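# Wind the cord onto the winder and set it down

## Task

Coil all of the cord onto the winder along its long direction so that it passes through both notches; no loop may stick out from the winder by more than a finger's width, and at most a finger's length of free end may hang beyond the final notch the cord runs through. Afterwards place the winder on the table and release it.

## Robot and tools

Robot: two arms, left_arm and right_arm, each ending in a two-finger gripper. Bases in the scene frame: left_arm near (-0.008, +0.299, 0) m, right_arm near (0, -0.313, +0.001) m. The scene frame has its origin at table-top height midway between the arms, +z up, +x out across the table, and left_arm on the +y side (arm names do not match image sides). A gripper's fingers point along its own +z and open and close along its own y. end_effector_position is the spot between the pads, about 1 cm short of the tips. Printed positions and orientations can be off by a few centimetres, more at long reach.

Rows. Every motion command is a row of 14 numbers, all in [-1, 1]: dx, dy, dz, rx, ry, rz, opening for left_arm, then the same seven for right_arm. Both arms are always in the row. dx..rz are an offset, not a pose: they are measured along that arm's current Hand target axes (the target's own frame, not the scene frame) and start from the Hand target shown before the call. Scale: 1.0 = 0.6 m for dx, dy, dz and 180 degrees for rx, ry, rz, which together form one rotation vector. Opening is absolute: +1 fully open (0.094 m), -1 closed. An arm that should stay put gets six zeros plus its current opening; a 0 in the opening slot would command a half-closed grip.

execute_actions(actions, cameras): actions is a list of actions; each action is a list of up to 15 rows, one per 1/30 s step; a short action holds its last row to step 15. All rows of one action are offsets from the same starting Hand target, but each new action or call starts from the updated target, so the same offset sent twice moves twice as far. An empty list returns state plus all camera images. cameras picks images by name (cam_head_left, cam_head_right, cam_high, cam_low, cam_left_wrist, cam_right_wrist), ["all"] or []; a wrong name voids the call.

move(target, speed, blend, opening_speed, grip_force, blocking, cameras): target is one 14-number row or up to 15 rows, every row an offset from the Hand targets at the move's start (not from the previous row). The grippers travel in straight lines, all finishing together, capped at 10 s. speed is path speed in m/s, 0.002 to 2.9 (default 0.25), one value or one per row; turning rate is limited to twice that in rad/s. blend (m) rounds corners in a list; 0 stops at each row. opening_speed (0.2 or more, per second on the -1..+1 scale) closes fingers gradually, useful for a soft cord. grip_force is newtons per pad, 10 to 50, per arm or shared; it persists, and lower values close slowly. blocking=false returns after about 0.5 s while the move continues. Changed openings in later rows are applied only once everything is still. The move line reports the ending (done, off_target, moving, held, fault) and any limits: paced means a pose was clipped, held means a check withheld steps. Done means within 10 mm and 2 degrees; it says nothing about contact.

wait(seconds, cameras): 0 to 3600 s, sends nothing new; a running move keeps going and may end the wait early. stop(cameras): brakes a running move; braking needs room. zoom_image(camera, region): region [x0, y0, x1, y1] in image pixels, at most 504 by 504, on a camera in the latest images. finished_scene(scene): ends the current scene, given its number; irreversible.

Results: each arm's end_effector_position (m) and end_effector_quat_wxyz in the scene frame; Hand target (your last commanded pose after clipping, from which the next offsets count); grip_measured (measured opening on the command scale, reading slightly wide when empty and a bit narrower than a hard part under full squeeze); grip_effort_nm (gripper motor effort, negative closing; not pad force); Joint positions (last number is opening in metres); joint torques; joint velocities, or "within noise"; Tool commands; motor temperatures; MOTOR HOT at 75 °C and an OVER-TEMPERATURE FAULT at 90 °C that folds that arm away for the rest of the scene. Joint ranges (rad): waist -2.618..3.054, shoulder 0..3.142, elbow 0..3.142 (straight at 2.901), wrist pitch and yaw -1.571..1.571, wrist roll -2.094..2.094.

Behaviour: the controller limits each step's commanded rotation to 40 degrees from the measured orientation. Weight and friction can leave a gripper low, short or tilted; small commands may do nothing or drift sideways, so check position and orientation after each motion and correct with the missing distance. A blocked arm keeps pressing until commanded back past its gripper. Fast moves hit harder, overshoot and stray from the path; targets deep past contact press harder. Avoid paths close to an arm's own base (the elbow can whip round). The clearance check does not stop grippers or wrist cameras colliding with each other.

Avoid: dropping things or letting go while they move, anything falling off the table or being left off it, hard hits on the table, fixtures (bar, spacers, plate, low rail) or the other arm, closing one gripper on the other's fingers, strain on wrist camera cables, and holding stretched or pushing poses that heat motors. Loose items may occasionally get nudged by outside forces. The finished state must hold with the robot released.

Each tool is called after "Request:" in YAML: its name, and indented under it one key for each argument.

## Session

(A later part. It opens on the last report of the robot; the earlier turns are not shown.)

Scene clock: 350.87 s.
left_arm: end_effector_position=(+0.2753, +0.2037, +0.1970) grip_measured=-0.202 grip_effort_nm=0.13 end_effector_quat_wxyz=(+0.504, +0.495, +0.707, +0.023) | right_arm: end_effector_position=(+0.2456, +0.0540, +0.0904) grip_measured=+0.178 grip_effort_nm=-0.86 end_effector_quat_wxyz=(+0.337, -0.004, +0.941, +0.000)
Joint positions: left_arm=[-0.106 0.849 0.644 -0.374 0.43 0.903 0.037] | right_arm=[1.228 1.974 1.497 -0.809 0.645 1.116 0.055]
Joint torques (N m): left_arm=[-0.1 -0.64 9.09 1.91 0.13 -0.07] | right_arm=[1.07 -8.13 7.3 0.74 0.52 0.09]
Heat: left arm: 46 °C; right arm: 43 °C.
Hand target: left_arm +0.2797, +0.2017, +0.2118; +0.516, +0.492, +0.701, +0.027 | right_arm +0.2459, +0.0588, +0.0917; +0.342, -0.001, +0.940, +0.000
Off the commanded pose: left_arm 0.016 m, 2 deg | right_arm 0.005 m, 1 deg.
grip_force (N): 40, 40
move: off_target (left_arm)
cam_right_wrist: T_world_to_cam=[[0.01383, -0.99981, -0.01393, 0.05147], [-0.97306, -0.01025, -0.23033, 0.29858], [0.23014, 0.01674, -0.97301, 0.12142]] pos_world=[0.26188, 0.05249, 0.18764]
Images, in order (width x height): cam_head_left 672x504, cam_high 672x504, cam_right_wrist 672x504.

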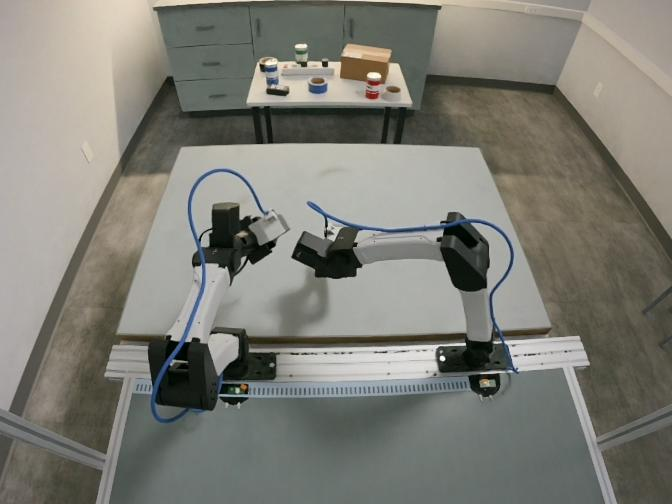

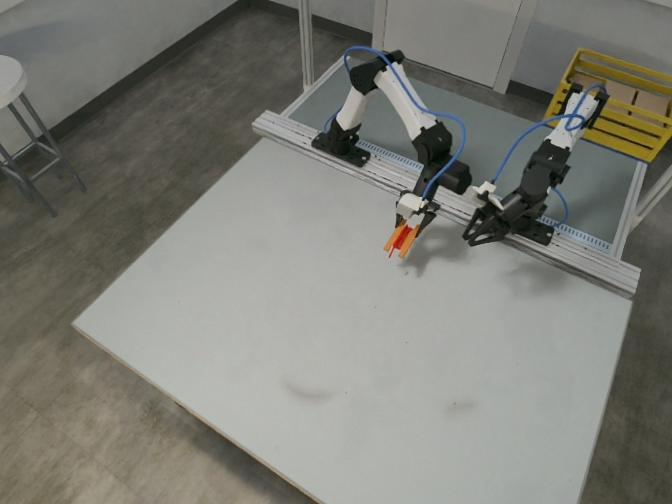

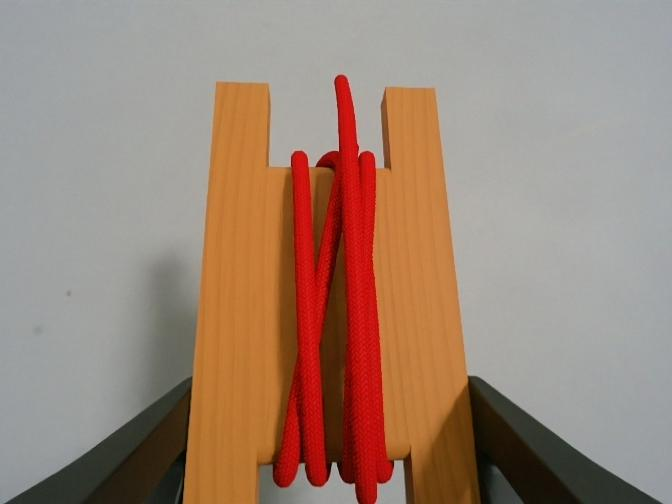

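Request:
move:
  target: [-0.03,-0.043,0.1618,-0.0112,0.3158,-0.3435,-0.6, 0,0,0,0,0,0,0.08]
  speed: [0.2]
  cameras: ["cam_high", "cam_left_wrist", "cam_low"]

Scene clock: 357.43 s.
left_arm: end_effector_position=(+0.3308, +0.1310, +0.1612) grip_measured=-0.598 grip_effort_nm=-0.08 end_effector_quat_wxyz=(+0.085, +0.009, +0.996, +0.004) | right_arm: end_effector_position=(+0.2456, +0.0540, +0.0904) grip_measured=+0.178 grip_effort_nm=-0.86 end_effector_quat_wxyz=(+0.337, -0.004, +0.941, +0.000)
Joint positions: left_arm=[-0.52 1.86 1.764 -1.336 -0.071 -0.465 0.019] | right_arm=[1.228 1.974 1.497 -0.809 0.645 1.116 0.055]
Joint torques (N m): left_arm=[0.88 -7.21 7.83 0.62 -0.01 -0.05] | right_arm=[0.98 -8.28 7.12 0.74 0.51 0.14]
Heat: left arm: 45 °C; right arm: 42 °C.
Hand target: left_arm +0.3351, +0.1301, +0.1650; +0.087, +0.000, +0.996, +0.000 | right_arm +0.2459, +0.0588, +0.0917; +0.342, -0.001, +0.940, +0.000
Off the commanded pose: left_arm 0.006 m, 1 deg | right_arm 0.005 m, 1 deg.
grip_force (N): 40, 40
move: done
cam_left_wrist: T_world_to_cam=[[0.00729, -0.99996, 0.00612, 0.12711], [-0.97221, -0.00565, 0.23404, 0.32421], [-0.23399, -0.00765, -0.97221, 0.32149]] pos_world=[0.3895, 0.1314, 0.2359]
Images, in order (width x height): cam_high 672x504, cam_low 672x504, cam_left_wrist 672x504.

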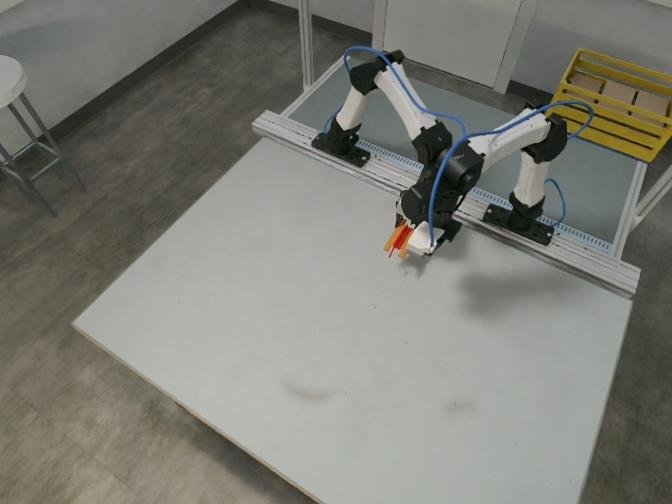

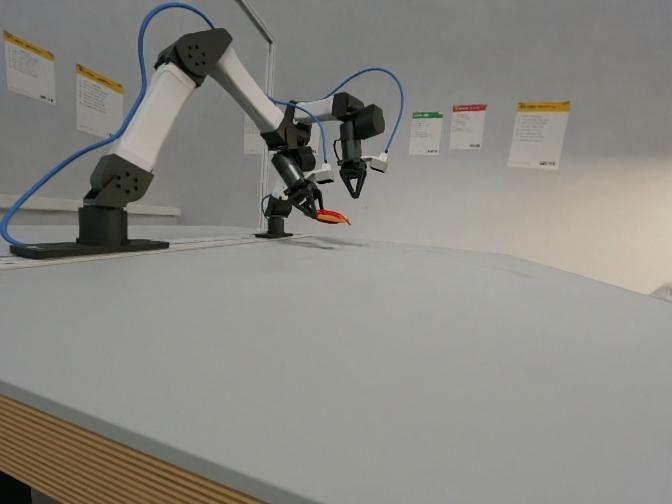

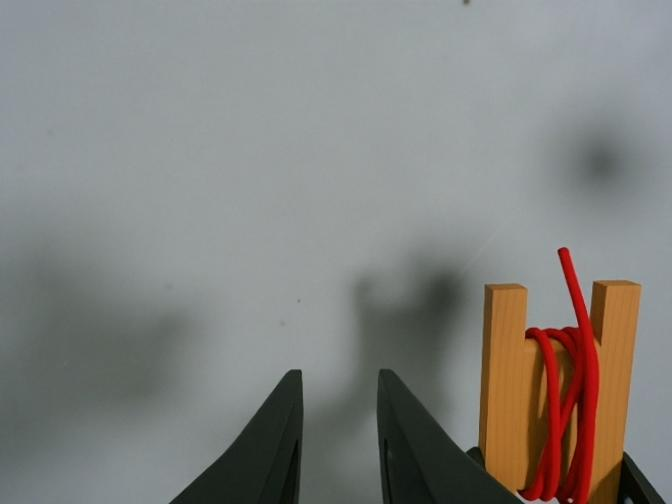

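Request:
move:
  target: [-0.0213,-0.1443,0.0613,0,0,0,-0.6, 0,0,0,0,0,0,0.08]
  speed: [0.15]
  cameras: ["cam_high", "cam_left_wrist", "cam_low"]

Scene clock: 360.30 s.
left_arm: end_effector_position=(+0.3491, +0.0466, +0.1284) grip_measured=-0.598 grip_effort_nm=-0.09 end_effector_quat_wxyz=(+0.078, +0.005, +0.997, -0.001) | right_arm: end_effector_position=(+0.2455, +0.0537, +0.0903) grip_measured=+0.178 grip_effort_nm=-0.86 end_effector_quat_wxyz=(+0.337, -0.004, +0.941, -0.001)
Joint positions: left_arm=[-0.674 2.119 2.008 -1.337 -0.075 -0.627 0.019] | right_arm=[1.228 1.974 1.497 -0.81 0.645 1.117 0.055]
Joint torques (N m): left_arm=[0.12 -9.31 7.83 0.65 -0.16 0.01] | right_arm=[0.83 -8.13 7.32 0.75 0.49 0.09]
Heat: left arm: 45 °C; right arm: 42 °C.
Hand target: left_arm +0.3542, +0.0435, +0.1309; +0.087, +0.000, +0.996, +0.000 | right_arm +0.2459, +0.0588, +0.0917; +0.342, +0.000, +0.940, +0.000
Off the commanded pose: left_arm 0.006 m, 1 deg | right_arm 0.005 m, 1 deg.
grip_force (N): 40, 40
move: done
cam_left_wrist: T_world_to_cam=[[0.01415, -0.99975, 0.01756, 0.03884], [-0.96878, -0.00936, 0.24776, 0.34648], [-0.24753, -0.02052, -0.96866, 0.29806]] pos_world=[0.40889, 0.04819, 0.20219]
Images, in order (width x height): cam_high 672x504, cam_low 672x504, cam_left_wrist 672x504.

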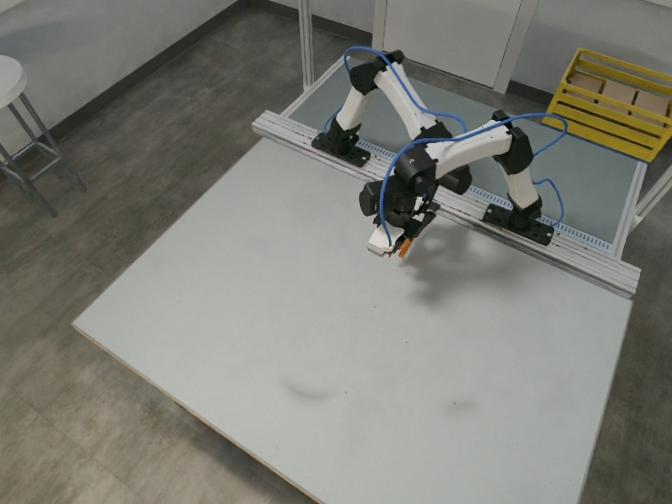

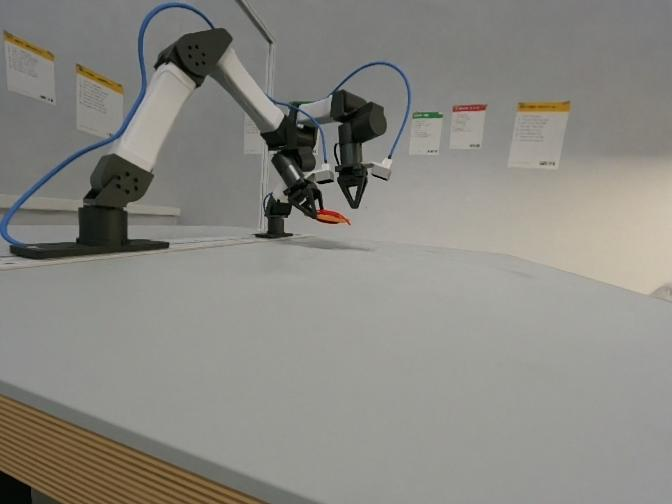

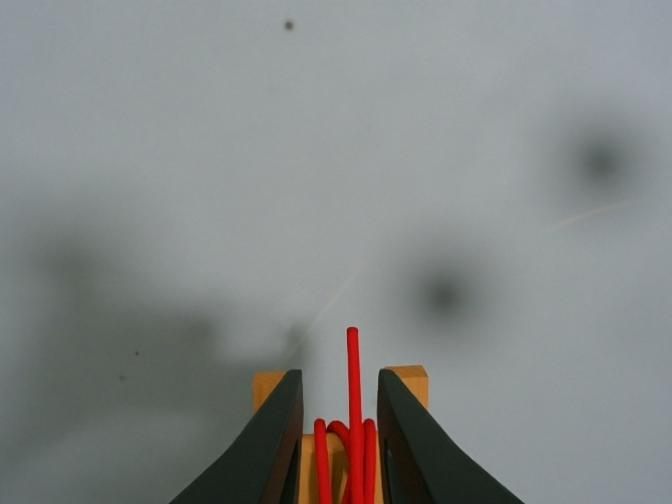

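Request:
move:
  target: [0.0135,-0.006,0.0627,0,0.05,0,-0.6, 0,0,0,0,0,0,0.08]
  speed: [0.1]
  cameras: ["cam_left_wrist", "cam_low"]

Scene clock: 362.50 s.
left_arm: end_effector_position=(+0.3485, +0.0394, +0.0914) grip_measured=-0.598 grip_effort_nm=-0.08 end_effector_quat_wxyz=(+0.010, +0.000, +1.000, +0.002) | right_arm: end_effector_position=(+0.2456, +0.0536, +0.0904) grip_measured=+0.178 grip_effort_nm=-0.86 end_effector_quat_wxyz=(+0.338, -0.004, +0.941, -0.001)
Joint positions: left_arm=[-0.659 2.261 2.099 -1.401 0.001 -0.627 0.019] | right_arm=[1.228 1.974 1.497 -0.81 0.645 1.117 0.055]
Joint torques (N m): left_arm=[1.13 -9.91 7.62 0.3 0.01 0.17] | right_arm=[1.02 -8.25 7.12 0.74 0.5 0.1]
Motor temperatures (°C): left_arm=[25 36 43 44 25 25 26] | right_arm=[22 42 40 36 24 26 27]
Heat: left arm: 44 °C; right arm: 42 °C.
Hand target: left_arm +0.3528, +0.0400, +0.0924; +0.009, +0.000, +1.000, +0.000 | right_arm +0.2459, +0.0588, +0.0917; +0.342, +0.000, +0.940, +0.000
Off the commanded pose: left_arm 0.004 m, 0 deg | right_arm 0.005 m, 1 deg.
grip_force (N): 40, 40
move: done
cam_left_wrist: T_world_to_cam=[[0.0269, -0.99961, 0.00785, 0.02871], [-0.92579, -0.02195, 0.37741, 0.32863], [-0.37709, -0.01742, -0.92601, 0.30302]] pos_world=[0.41773, 0.04119, 0.15635]
Images, in order (width x height): cam_low 672x504, cam_left_wrist 672x504.

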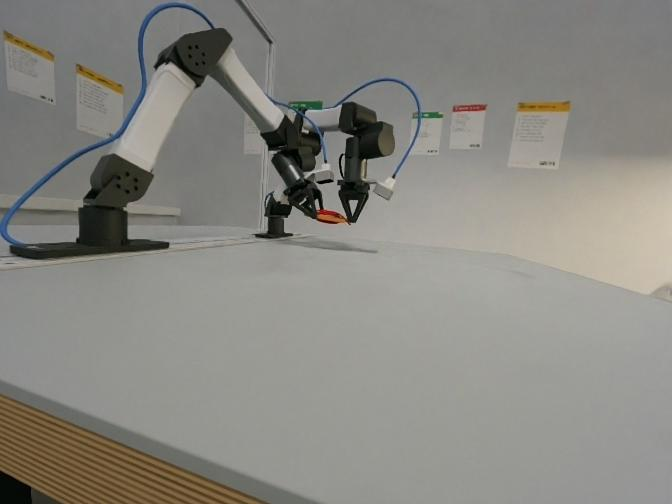

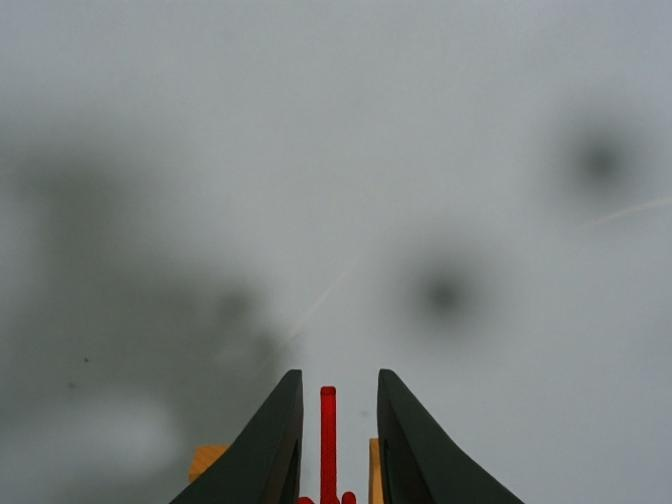

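Request:
move:
  target: [0.0013,0.0075,0.0233,0,0.036,0,-0.745, 0,0,0,0,0,0,0.08]
  speed: [0.08]
  cameras: ["cam_left_wrist", "cam_low", "cam_right_wrist"]

Request:
zoom_image:
  camera: "cam_left_wrist"
  region: [170, 340, 500, 504]

Request:
zoom_image:
  camera: "cam_low"
  region: [290, 170, 390, 235]

Scene clock: 365.37 s.
left_arm: end_effector_position=(+0.3482, +0.0392, +0.0908) grip_measured=-0.742 grip_effort_nm=-0.08 end_effector_quat_wxyz=(+0.007, +0.000, +1.000, +0.002) | right_arm: end_effector_position=(+0.2456, +0.0535, +0.0904) grip_measured=+0.178 grip_effort_nm=-0.86 end_effector_quat_wxyz=(+0.338, -0.004, +0.941, -0.001)
Joint positions: left_arm=[-0.658 2.266 2.105 -1.406 0.005 -0.626 0.012] | right_arm=[1.228 1.974 1.497 -0.811 0.646 1.117 0.055]
Joint torques (N m): left_arm=[0.44 -11.56 4.9 0.44 -0.03 0.1] | right_arm=[0.84 -8.1 7.08 0.71 0.49 0.09]
Heat: left arm: 44 °C; right arm: 42 °C.
Hand target: left_arm +0.3481, +0.0393, +0.0911; +0.008, +0.000, +1.000, +0.002 (not the last commanded pose) | right_arm +0.2459, +0.0587, +0.0917; +0.342, -0.001, +0.940, +0.000
Off the commanded pose: left_arm 0.014 m, 6 deg | right_arm 0.005 m, 1 deg.
grip_force (N): 40, 40
move: held (left_arm; a check stopped the path); limits=held
pose unreachable (left arm): on one or more control steps of this call, first in action 0 (counted from 0), this arm could not follow its commanded pose, so it was not sent that pose on those steps. It may still have moved: this result reports where it is.
cause: moving toward the commanded pose would bring a part of the arm too close to another arm (this arm's forearm (the part past joint 3) and the right arm's wrist (the part past joint 4), along the way the arms are being sent, or toward where that arm still pushes).
cam_left_wrist: T_world_to_cam=[[0.02693, -0.9996, 0.00813, 0.02856], [-0.92353, -0.02177, 0.38292, 0.32728], [-0.38259, -0.01783, -0.92375, 0.3041]] pos_world=[0.41783, 0.04109, 0.15535]
cam_right_wrist: T_world_to_cam=[[0.01268, -0.99984, -0.01256, 0.05122], [-0.973, -0.00944, -0.23062, 0.29859], [0.23047, 0.01515, -0.97296, 0.12152]] pos_world=[0.26187, 0.05219, 0.18774]
Images, in order (width x height): cam_low 672x504, cam_left_wrist 672x504, cam_right_wrist 672x504.

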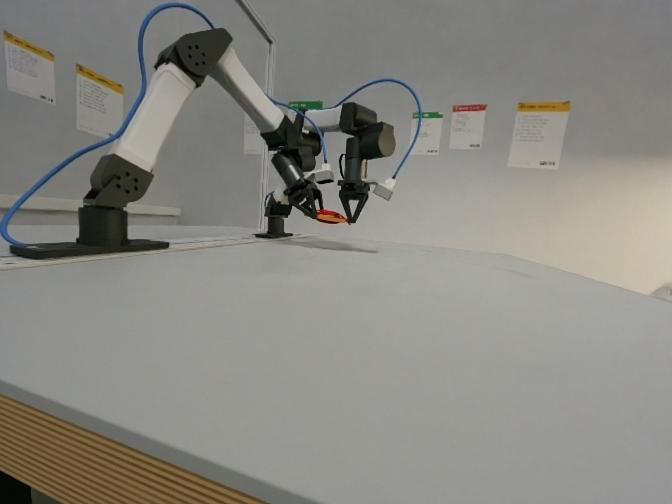

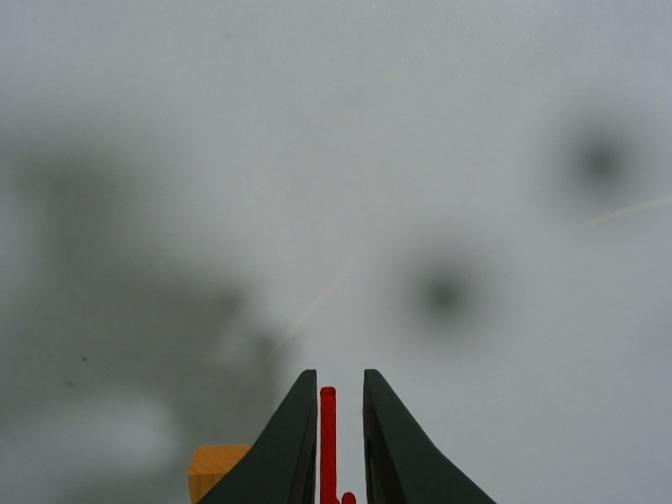

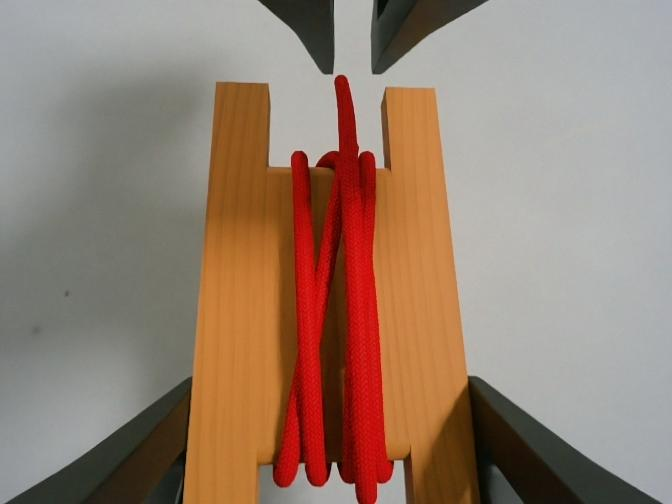

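Scaled by 1.527 from the camera's image (finer frame: 960x720).

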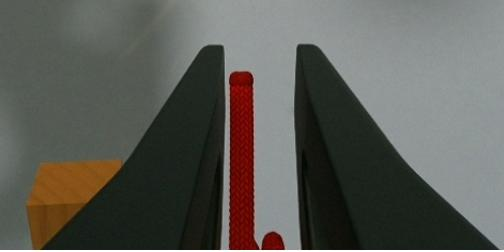

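Scaled by 5.040 from the camera's image (finer frame: 960x720).

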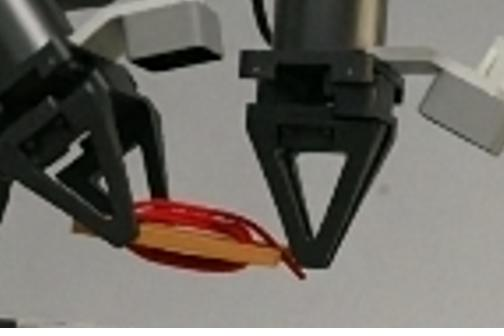

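Request:
move:
  target:
    - [0,0,-0.1,0,0,0,-0.6, 0,0,0,0,0,0,0.08]
    - [0,0,-0.1,0,0,0,-0.6, 0.0322,0,0.0383,0,-0.111,0,0.08]
  speed: [0.12,0.08]
  blend: [0.01,0]
  cameras: ["cam_left_wrist", "cam_low", "cam_right_wrist"]

Request:
zoom_image:
  camera: "cam_low"
  region: [290, 170, 390, 235]

Scene clock: 369.93 s.
left_arm: end_effector_position=(+0.3458, +0.0400, +0.1374) grip_measured=-0.602 grip_effort_nm=0.13 end_effector_quat_wxyz=(+0.017, +0.000, +1.000, -0.005) | right_arm: end_effector_position=(+0.2479, +0.0591, +0.0677) grip_measured=+0.178 grip_effort_nm=-0.87 end_effector_quat_wxyz=(+0.496, +0.007, +0.868, +0.006)
Joint positions: left_arm=[-0.658 2.266 2.293 -1.57 0.005 -0.626 0.019] | right_arm=[1.322 2.021 1.255 -0.384 0.989 1.102 0.055]
Joint torques (N m): left_arm=[0.39 -12.71 7.35 0.33 -0.03 0.08] | right_arm=[0.91 -8.43 4.26 1.1 0.64 -0.1]
Heat: left arm: 43 °C; right arm: 42 °C.
Hand target: left_arm +0.3472, +0.0390, +0.1510; +0.008, +0.000, +1.000, +0.002 | right_arm +0.2459, +0.0588, +0.0619; +0.500, +0.000, +0.866, +0.000
Off the commanded pose: left_arm 0.014 m, 1 deg | right_arm 0.006 m, 1 deg.
joint sent to its limit (left arm) — joint 4 (wrist pitch), lower limit. The joint targets are off in orientation, not in position.
grip_force (N): 40, 40
move: off_target (left_arm)
cam_left_wrist: T_world_to_cam=[[0.02628, -0.9994, 0.02273, 0.02725], [-0.93083, -0.01617, 0.36509, 0.31186], [-0.3645, -0.03075, -0.9307, 0.34148]] pos_world=[0.41405, 0.04277, 0.20334]
cam_right_wrist: T_world_to_cam=[[0.00585, -0.99946, -0.0323, 0.05942], [-0.83573, 0.01285, -0.54899, 0.28184], [0.54911, 0.0302, -0.83521, 0.00962]] pos_world=[0.22991, 0.05548, 0.16468]
Images, in order (width x height): cam_low 672x504, cam_left_wrist 672x504, cam_right_wrist 672x504.

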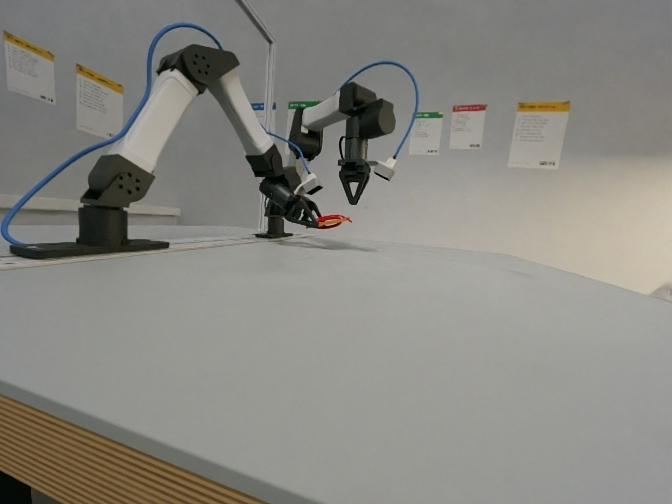

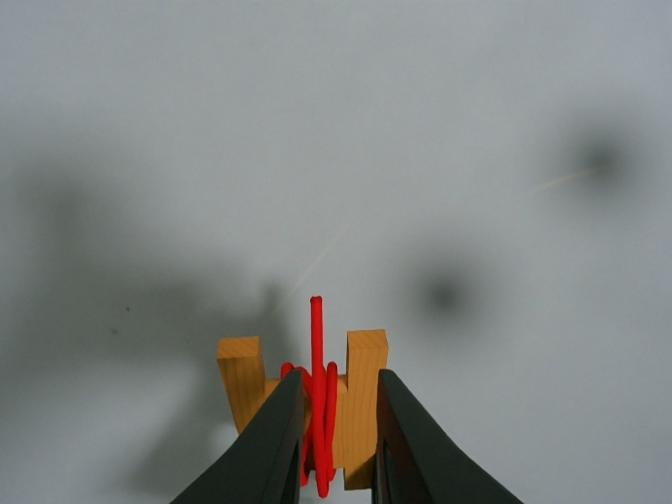

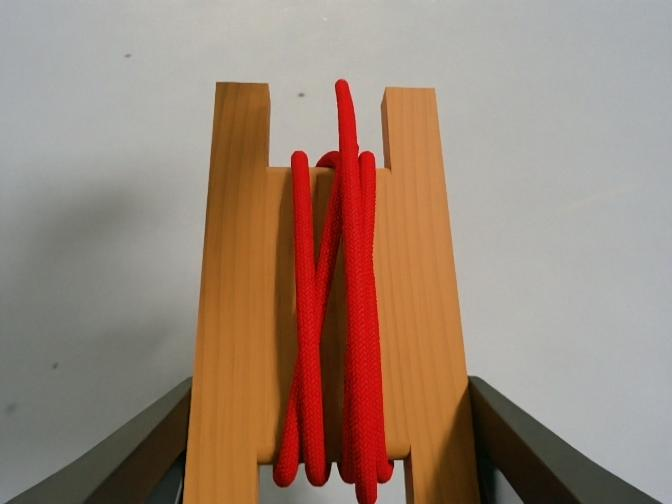

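Scaled by 5.040 from the camera's image (finer frame: 960x720).

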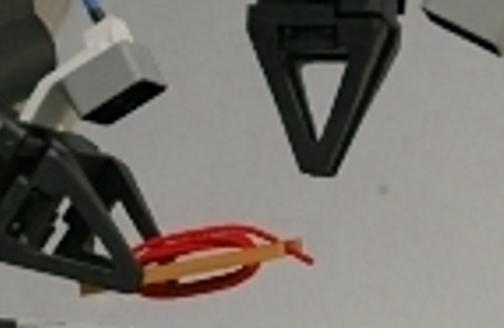

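Request:
move:
  target: [0.0095,0.0133,0.075,0,0,0,-0.68, 0,0,0,0,0,0,0.08]
  speed: 0.1
  cameras: ["cam_left_wrist", "cam_low"]

Request:
zoom_image:
  camera: "cam_low"
  region: [290, 170, 390, 235]

Scene clock: 371.77 s.
left_arm: end_effector_position=(+0.3343, +0.0493, +0.0897) grip_measured=-0.678 grip_effort_nm=-0.08 end_effector_quat_wxyz=(-0.021, +0.000, +1.000, +0.022) | right_arm: end_effector_position=(+0.2480, +0.0590, +0.0678) grip_measured=+0.178 grip_effort_nm=-0.87 end_effector_quat_wxyz=(+0.496, +0.007, +0.868, +0.006)
Joint positions: left_arm=[-0.658 2.266 2.099 -1.47 0.005 -0.626 0.015] | right_arm=[1.322 2.021 1.255 -0.382 0.99 1.1 0.055]
Joint torques (N m): left_arm=[0.98 -15.6 4.6 0.62 -0.05 0.16] | right_arm=[0.98 -8.39 3.97 1.08 0.6 -0.13]
Heat: left arm: 43 °C; right arm: 43 °C.
Hand target: left_arm +0.3422, +0.0472, +0.1060; +0.008, +0.000, +1.000, +0.002 | right_arm +0.2459, +0.0588, +0.0618; +0.500, +0.000, +0.866, +0.000
Off the commanded pose: left_arm 0.018 m, 4 deg | right_arm 0.006 m, 1 deg.
grip_force (N): 40, 40
move: off_target (left_arm)
cam_left_wrist: T_world_to_cam=[[0.02735, -0.99904, -0.03428, 0.04269], [-0.90043, -0.03951, 0.4332, 0.30371], [-0.43414, 0.01902, -0.90064, 0.31134]] pos_world=[0.40747, 0.04873, 0.15031]
Images, in order (width x height): cam_low 672x504, cam_left_wrist 672x504.

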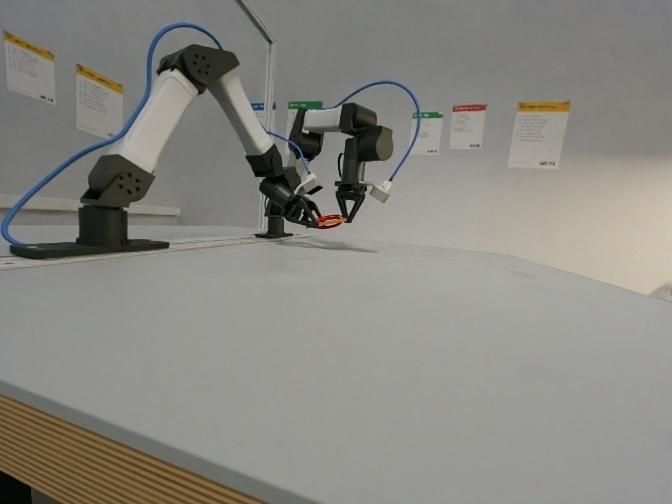

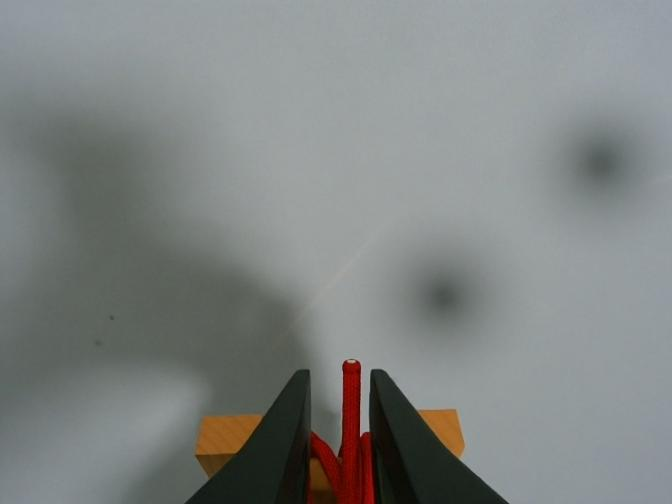

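Scaled by 5.040 from the camera's image (finer frame: 960x720).

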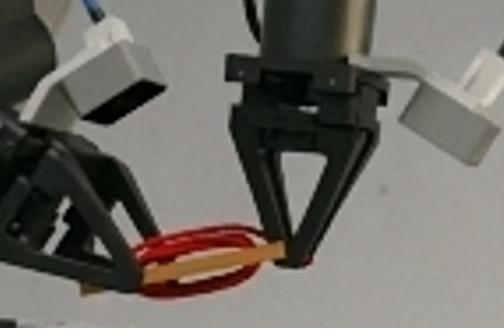

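Request:
move:
  target: [0,0,0,0,0,0,-0.97, 0,0,0,0,0,0,0.08]
  opening_speed: 0.3
  grip_force: [20, 40]
  cameras: ["cam_left_wrist", "cam_low", "cam_right_wrist"]

Request:
zoom_image:
  camera: "cam_low"
  region: [290, 170, 390, 235]

Request:
zoom_image:
  camera: "cam_left_wrist"
  region: [180, 340, 500, 504]

Scene clock: 373.50 s.
left_arm: end_effector_position=(+0.3363, +0.0479, +0.0896) grip_measured=-0.907 grip_effort_nm=-0.43 end_effector_quat_wxyz=(-0.017, +0.000, +1.000, +0.020) | right_arm: end_effector_position=(+0.2480, +0.0590, +0.0678) grip_measured=+0.178 grip_effort_nm=-0.86 end_effector_quat_wxyz=(+0.496, +0.007, +0.868, +0.006)
Joint positions: left_arm=[-0.658 2.266 2.099 -1.46 0.005 -0.626 0.004] | right_arm=[1.322 2.021 1.255 -0.382 0.99 1.1 0.055]
Joint torques (N m): left_arm=[0.99 -15.6 4.55 0.55 -0.02 0.15] | right_arm=[0.94 -8.49 4.07 1.16 0.63 -0.12]
Heat: left arm: 43 °C; right arm: 43 °C.
Hand target: left_arm +0.3423, +0.0471, +0.1060; +0.008, +0.000, +1.000, +0.002 | right_arm +0.2459, +0.0588, +0.0618; +0.500, -0.001, +0.866, +0.000
Off the commanded pose: left_arm 0.017 m, 4 deg | right_arm 0.006 m, 1 deg.
grip_force (N): 20, 40
move: done
cam_left_wrist: T_world_to_cam=[[0.0275, -0.99922, -0.02824, 0.0406], [-0.90388, -0.03692, 0.4262, 0.30719], [-0.42691, 0.01381, -0.90419, 0.3102]] pos_world=[0.40897, 0.04762, 0.1507]
cam_right_wrist: T_world_to_cam=[[0.00622, -0.99948, -0.0317, 0.05934], [-0.83501, 0.01225, -0.55009, 0.28188], [0.55019, 0.02989, -0.8345, 0.00927]] pos_world=[0.2299, 0.05558, 0.16468]
Images, in order (width x height): cam_low 672x504, cam_left_wrist 672x504, cam_right_wrist 672x504.

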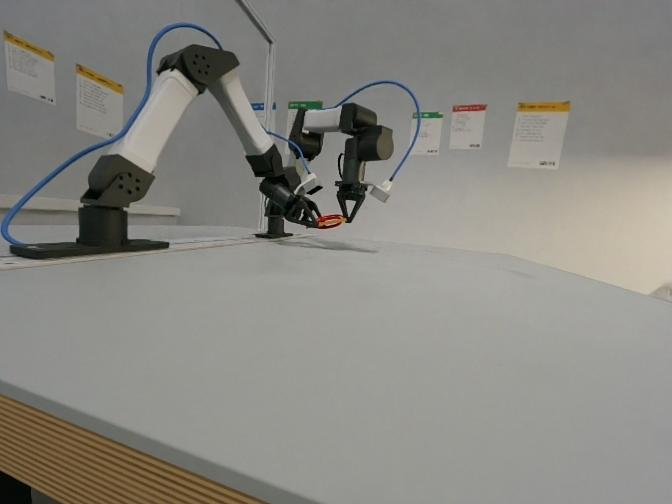

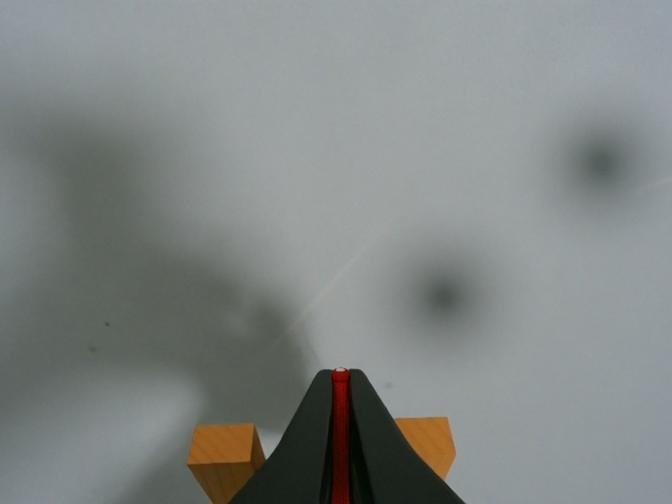

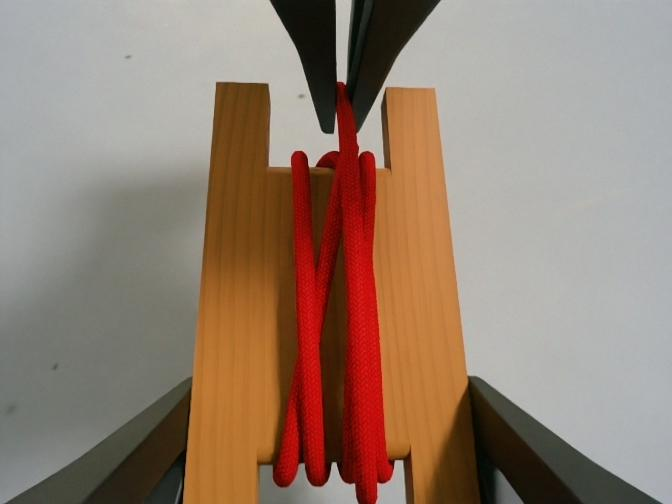

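Scaled by 5.040 from the camera's image (finer frame: 960x720).

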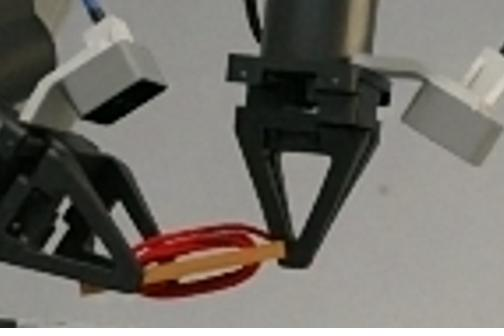

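Scaled by 1.575 from the camera's image (finer frame: 960x720).

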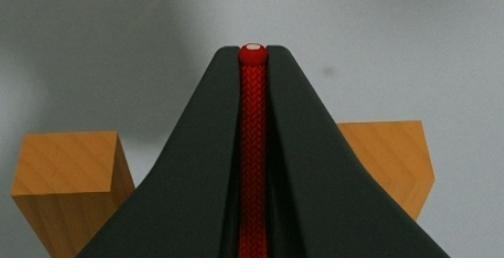

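Request:
move:
  target: [-0.0167,0,0.003,0,0,0,-0.97, 0,0,0,0,0,0,0.08]
  speed: 0.04
  cameras: ["cam_left_wrist", "cam_low", "cam_right_wrist"]

Request:
zoom_image:
  camera: "cam_low"
  region: [290, 170, 390, 235]

Scene clock: 374.57 s.
left_arm: end_effector_position=(+0.3436, +0.0484, +0.0957) grip_measured=-0.908 grip_effort_nm=-0.45 end_effector_quat_wxyz=(-0.007, -0.002, +1.000, +0.012) | right_arm: end_effector_position=(+0.2480, +0.0590, +0.0678) grip_measured=+0.178 grip_effort_nm=-0.87 end_effector_quat_wxyz=(+0.496, +0.007, +0.868, +0.006)
Joint positions: left_arm=[-0.647 2.266 2.124 -1.46 0.005 -0.618 0.004] | right_arm=[1.322 2.021 1.255 -0.382 0.99 1.1 0.055]
Joint torques (N m): left_arm=[1.2 -11.71 7.34 0.4 -0.04 0.15] | right_arm=[1.1 -8.25 4.21 1.08 0.62 -0.11]
Heat: left arm: 43 °C; right arm: 43 °C.
Hand target: left_arm +0.3523, +0.0472, +0.1044; +0.008, +0.000, +1.000, +0.002 | right_arm +0.2458, +0.0587, +0.0618; +0.500, -0.001, +0.866, +0.000
Off the commanded pose: left_arm 0.012 m, 2 deg | right_arm 0.006 m, 1 deg.
grip_force (N): 20, 40
move: off_target (left_arm)
cam_left_wrist: T_world_to_cam=[[0.03016, -0.99947, -0.01265, 0.03867], [-0.91227, -0.0327, 0.40829, 0.31553], [-0.40849, -0.00078, -0.91276, 0.31412]] pos_world=[0.41499, 0.04921, 0.15838]
cam_right_wrist: T_world_to_cam=[[0.00622, -0.99948, -0.0317, 0.05934], [-0.83501, 0.01225, -0.55009, 0.28188], [0.55019, 0.02989, -0.8345, 0.00927]] pos_world=[0.2299, 0.05558, 0.16468]
Images, in order (width x height): cam_low 672x504, cam_left_wrist 672x504, cam_right_wrist 672x504.

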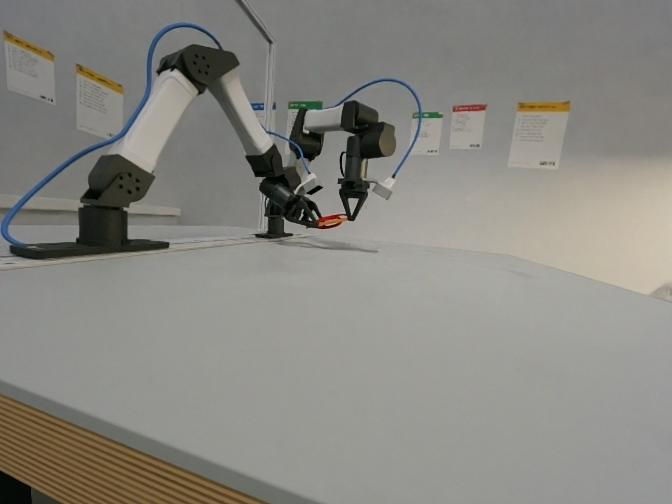

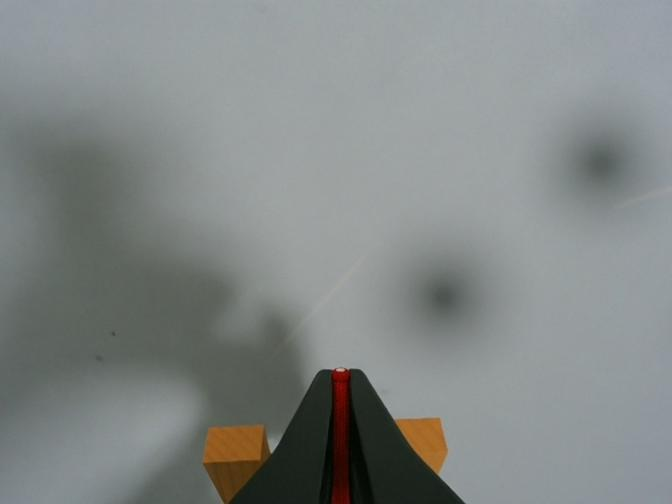

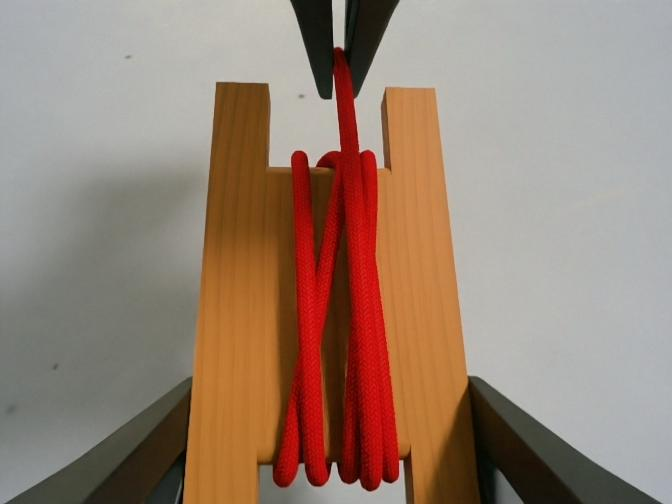

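Scaled by 5.040 from the camera's image (finer frame: 960x720).

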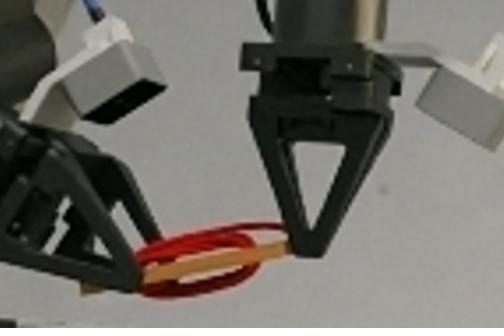

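Request:
move:
  target: [-0.0135,0,0.021,0,0,0,-0.97, 0,0,0,0,0,0,0.08]
  speed: 0.04
  cameras: ["cam_low", "cam_right_wrist"]

Request:
zoom_image:
  camera: "cam_low"
  region: [290, 170, 390, 235]

Scene clock: 375.63 s.
left_arm: end_effector_position=(+0.3477, +0.0508, +0.0909) grip_measured=-0.908 grip_effort_nm=-0.45 end_effector_quat_wxyz=(-0.008, -0.001, +1.000, +0.013) | right_arm: end_effector_position=(+0.2480, +0.0591, +0.0678) grip_measured=+0.178 grip_effort_nm=-0.86 end_effector_quat_wxyz=(+0.496, +0.007, +0.868, +0.006)
Joint positions: left_arm=[-0.637 2.278 2.124 -1.451 0.005 -0.608 0.004] | right_arm=[1.322 2.021 1.255 -0.382 0.99 1.1 0.055]
Joint torques (N m): left_arm=[1.21 -10.15 7.47 0.58 -0.03 0.2] | right_arm=[1.03 -8.35 4.31 1.11 0.59 -0.11]
Heat: left arm: 43 °C; right arm: 43 °C.
Hand target: left_arm +0.3606, +0.0473, +0.0919; +0.008, +0.000, +1.000, +0.002 | right_arm +0.2459, +0.0588, +0.0618; +0.500, +0.000, +0.866, +0.000
Off the commanded pose: left_arm 0.013 m, 2 deg | right_arm 0.006 m, 1 deg.
grip_force (N): 20, 40
move: off_target (left_arm)
cam_right_wrist: T_world_to_cam=[[0.00622, -0.99947, -0.03207, 0.0594], [-0.83494, 0.01245, -0.5502, 0.28193], [0.55031, 0.0302, -0.83442, 0.0093]] pos_world=[0.2299, 0.05558, 0.16478]

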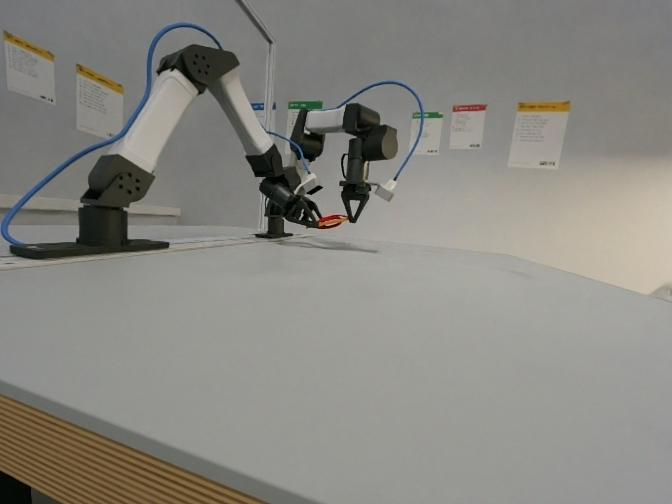

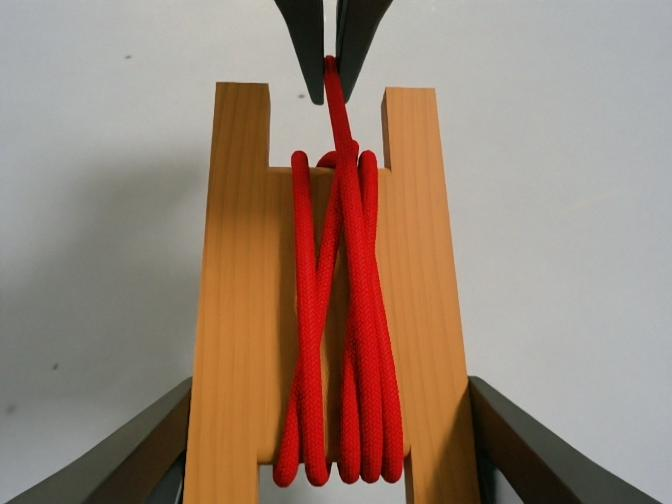

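Scaled by 5.040 from the camera's image (finer frame: 960x720).

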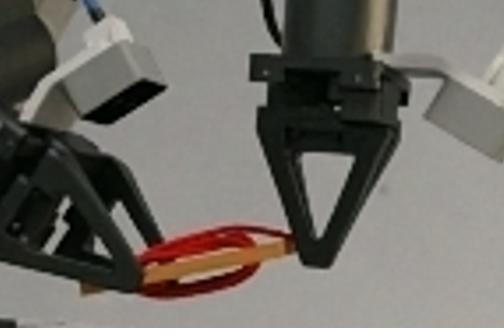

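Request:
move:
  target: [-0.0135,-0.006,0.01,0,0,0,-0.97, 0,0,0,0,0,0,0.08]
  speed: 0.04
  cameras: ["cam_low", "cam_right_wrist"]

Request:
zoom_image:
  camera: "cam_low"
  region: [290, 170, 390, 235]

Scene clock: 376.83 s.
left_arm: end_effector_position=(+0.3573, +0.0456, +0.0852) grip_measured=-0.908 grip_effort_nm=-0.45 end_effector_quat_wxyz=(-0.005, -0.001, +1.000, +0.010) | right_arm: end_effector_position=(+0.2481, +0.0590, +0.0680) grip_measured=+0.178 grip_effort_nm=-0.86 end_effector_quat_wxyz=(+0.497, +0.007, +0.868, +0.006)
Joint positions: left_arm=[-0.635 2.323 2.178 -1.451 0.005 -0.604 0.004] | right_arm=[1.322 2.021 1.255 -0.382 0.991 1.1 0.055]
Joint torques (N m): left_arm=[1.28 -10.3 7.6 0.52 -0.03 0.2] | right_arm=[0.85 -8.31 4.3 1.06 0.62 -0.14]
Heat: left arm: 43 °C; right arm: 43 °C.
Hand target: left_arm +0.3688, +0.0436, +0.0860; +0.008, +0.000, +1.000, +0.002 | right_arm +0.2459, +0.0587, +0.0618; +0.500, +0.000, +0.866, +0.000
Off the commanded pose: left_arm 0.012 m, 2 deg | right_arm 0.007 m, 1 deg.
grip_force (N): 20, 40
move: off_target (left_arm)
cam_right_wrist: T_world_to_cam=[[0.00578, -0.99948, -0.03189, 0.05938], [-0.83442, 0.01275, -0.55099, 0.28197], [0.5511, 0.0298, -0.83391, 0.00914]] pos_world=[0.2299, 0.05548, 0.16488]

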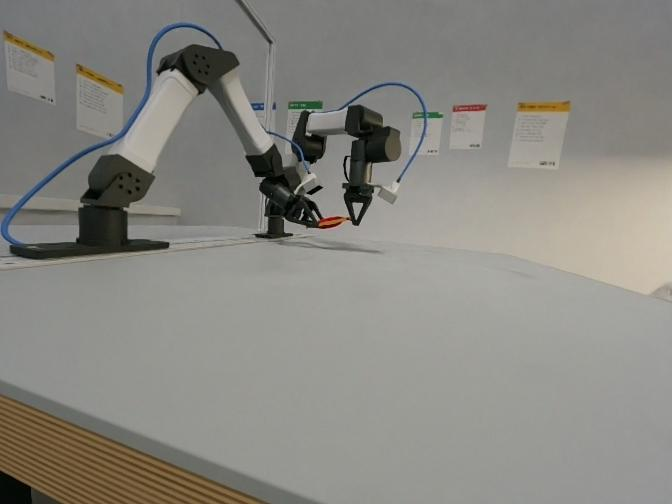

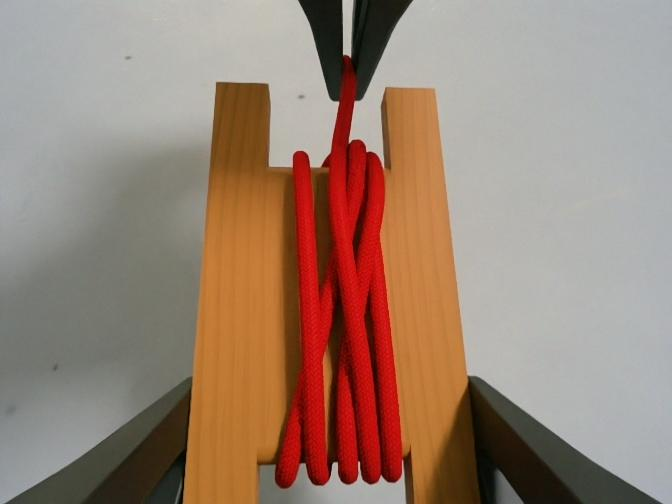

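Scaled by 5.040 from the camera's image (finer frame: 960x720).

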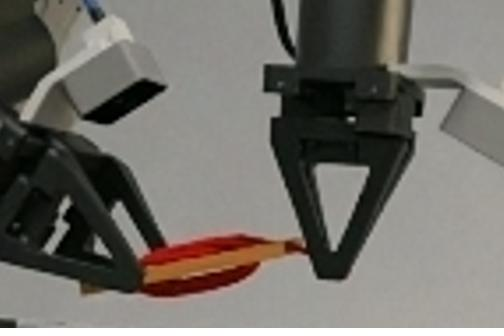

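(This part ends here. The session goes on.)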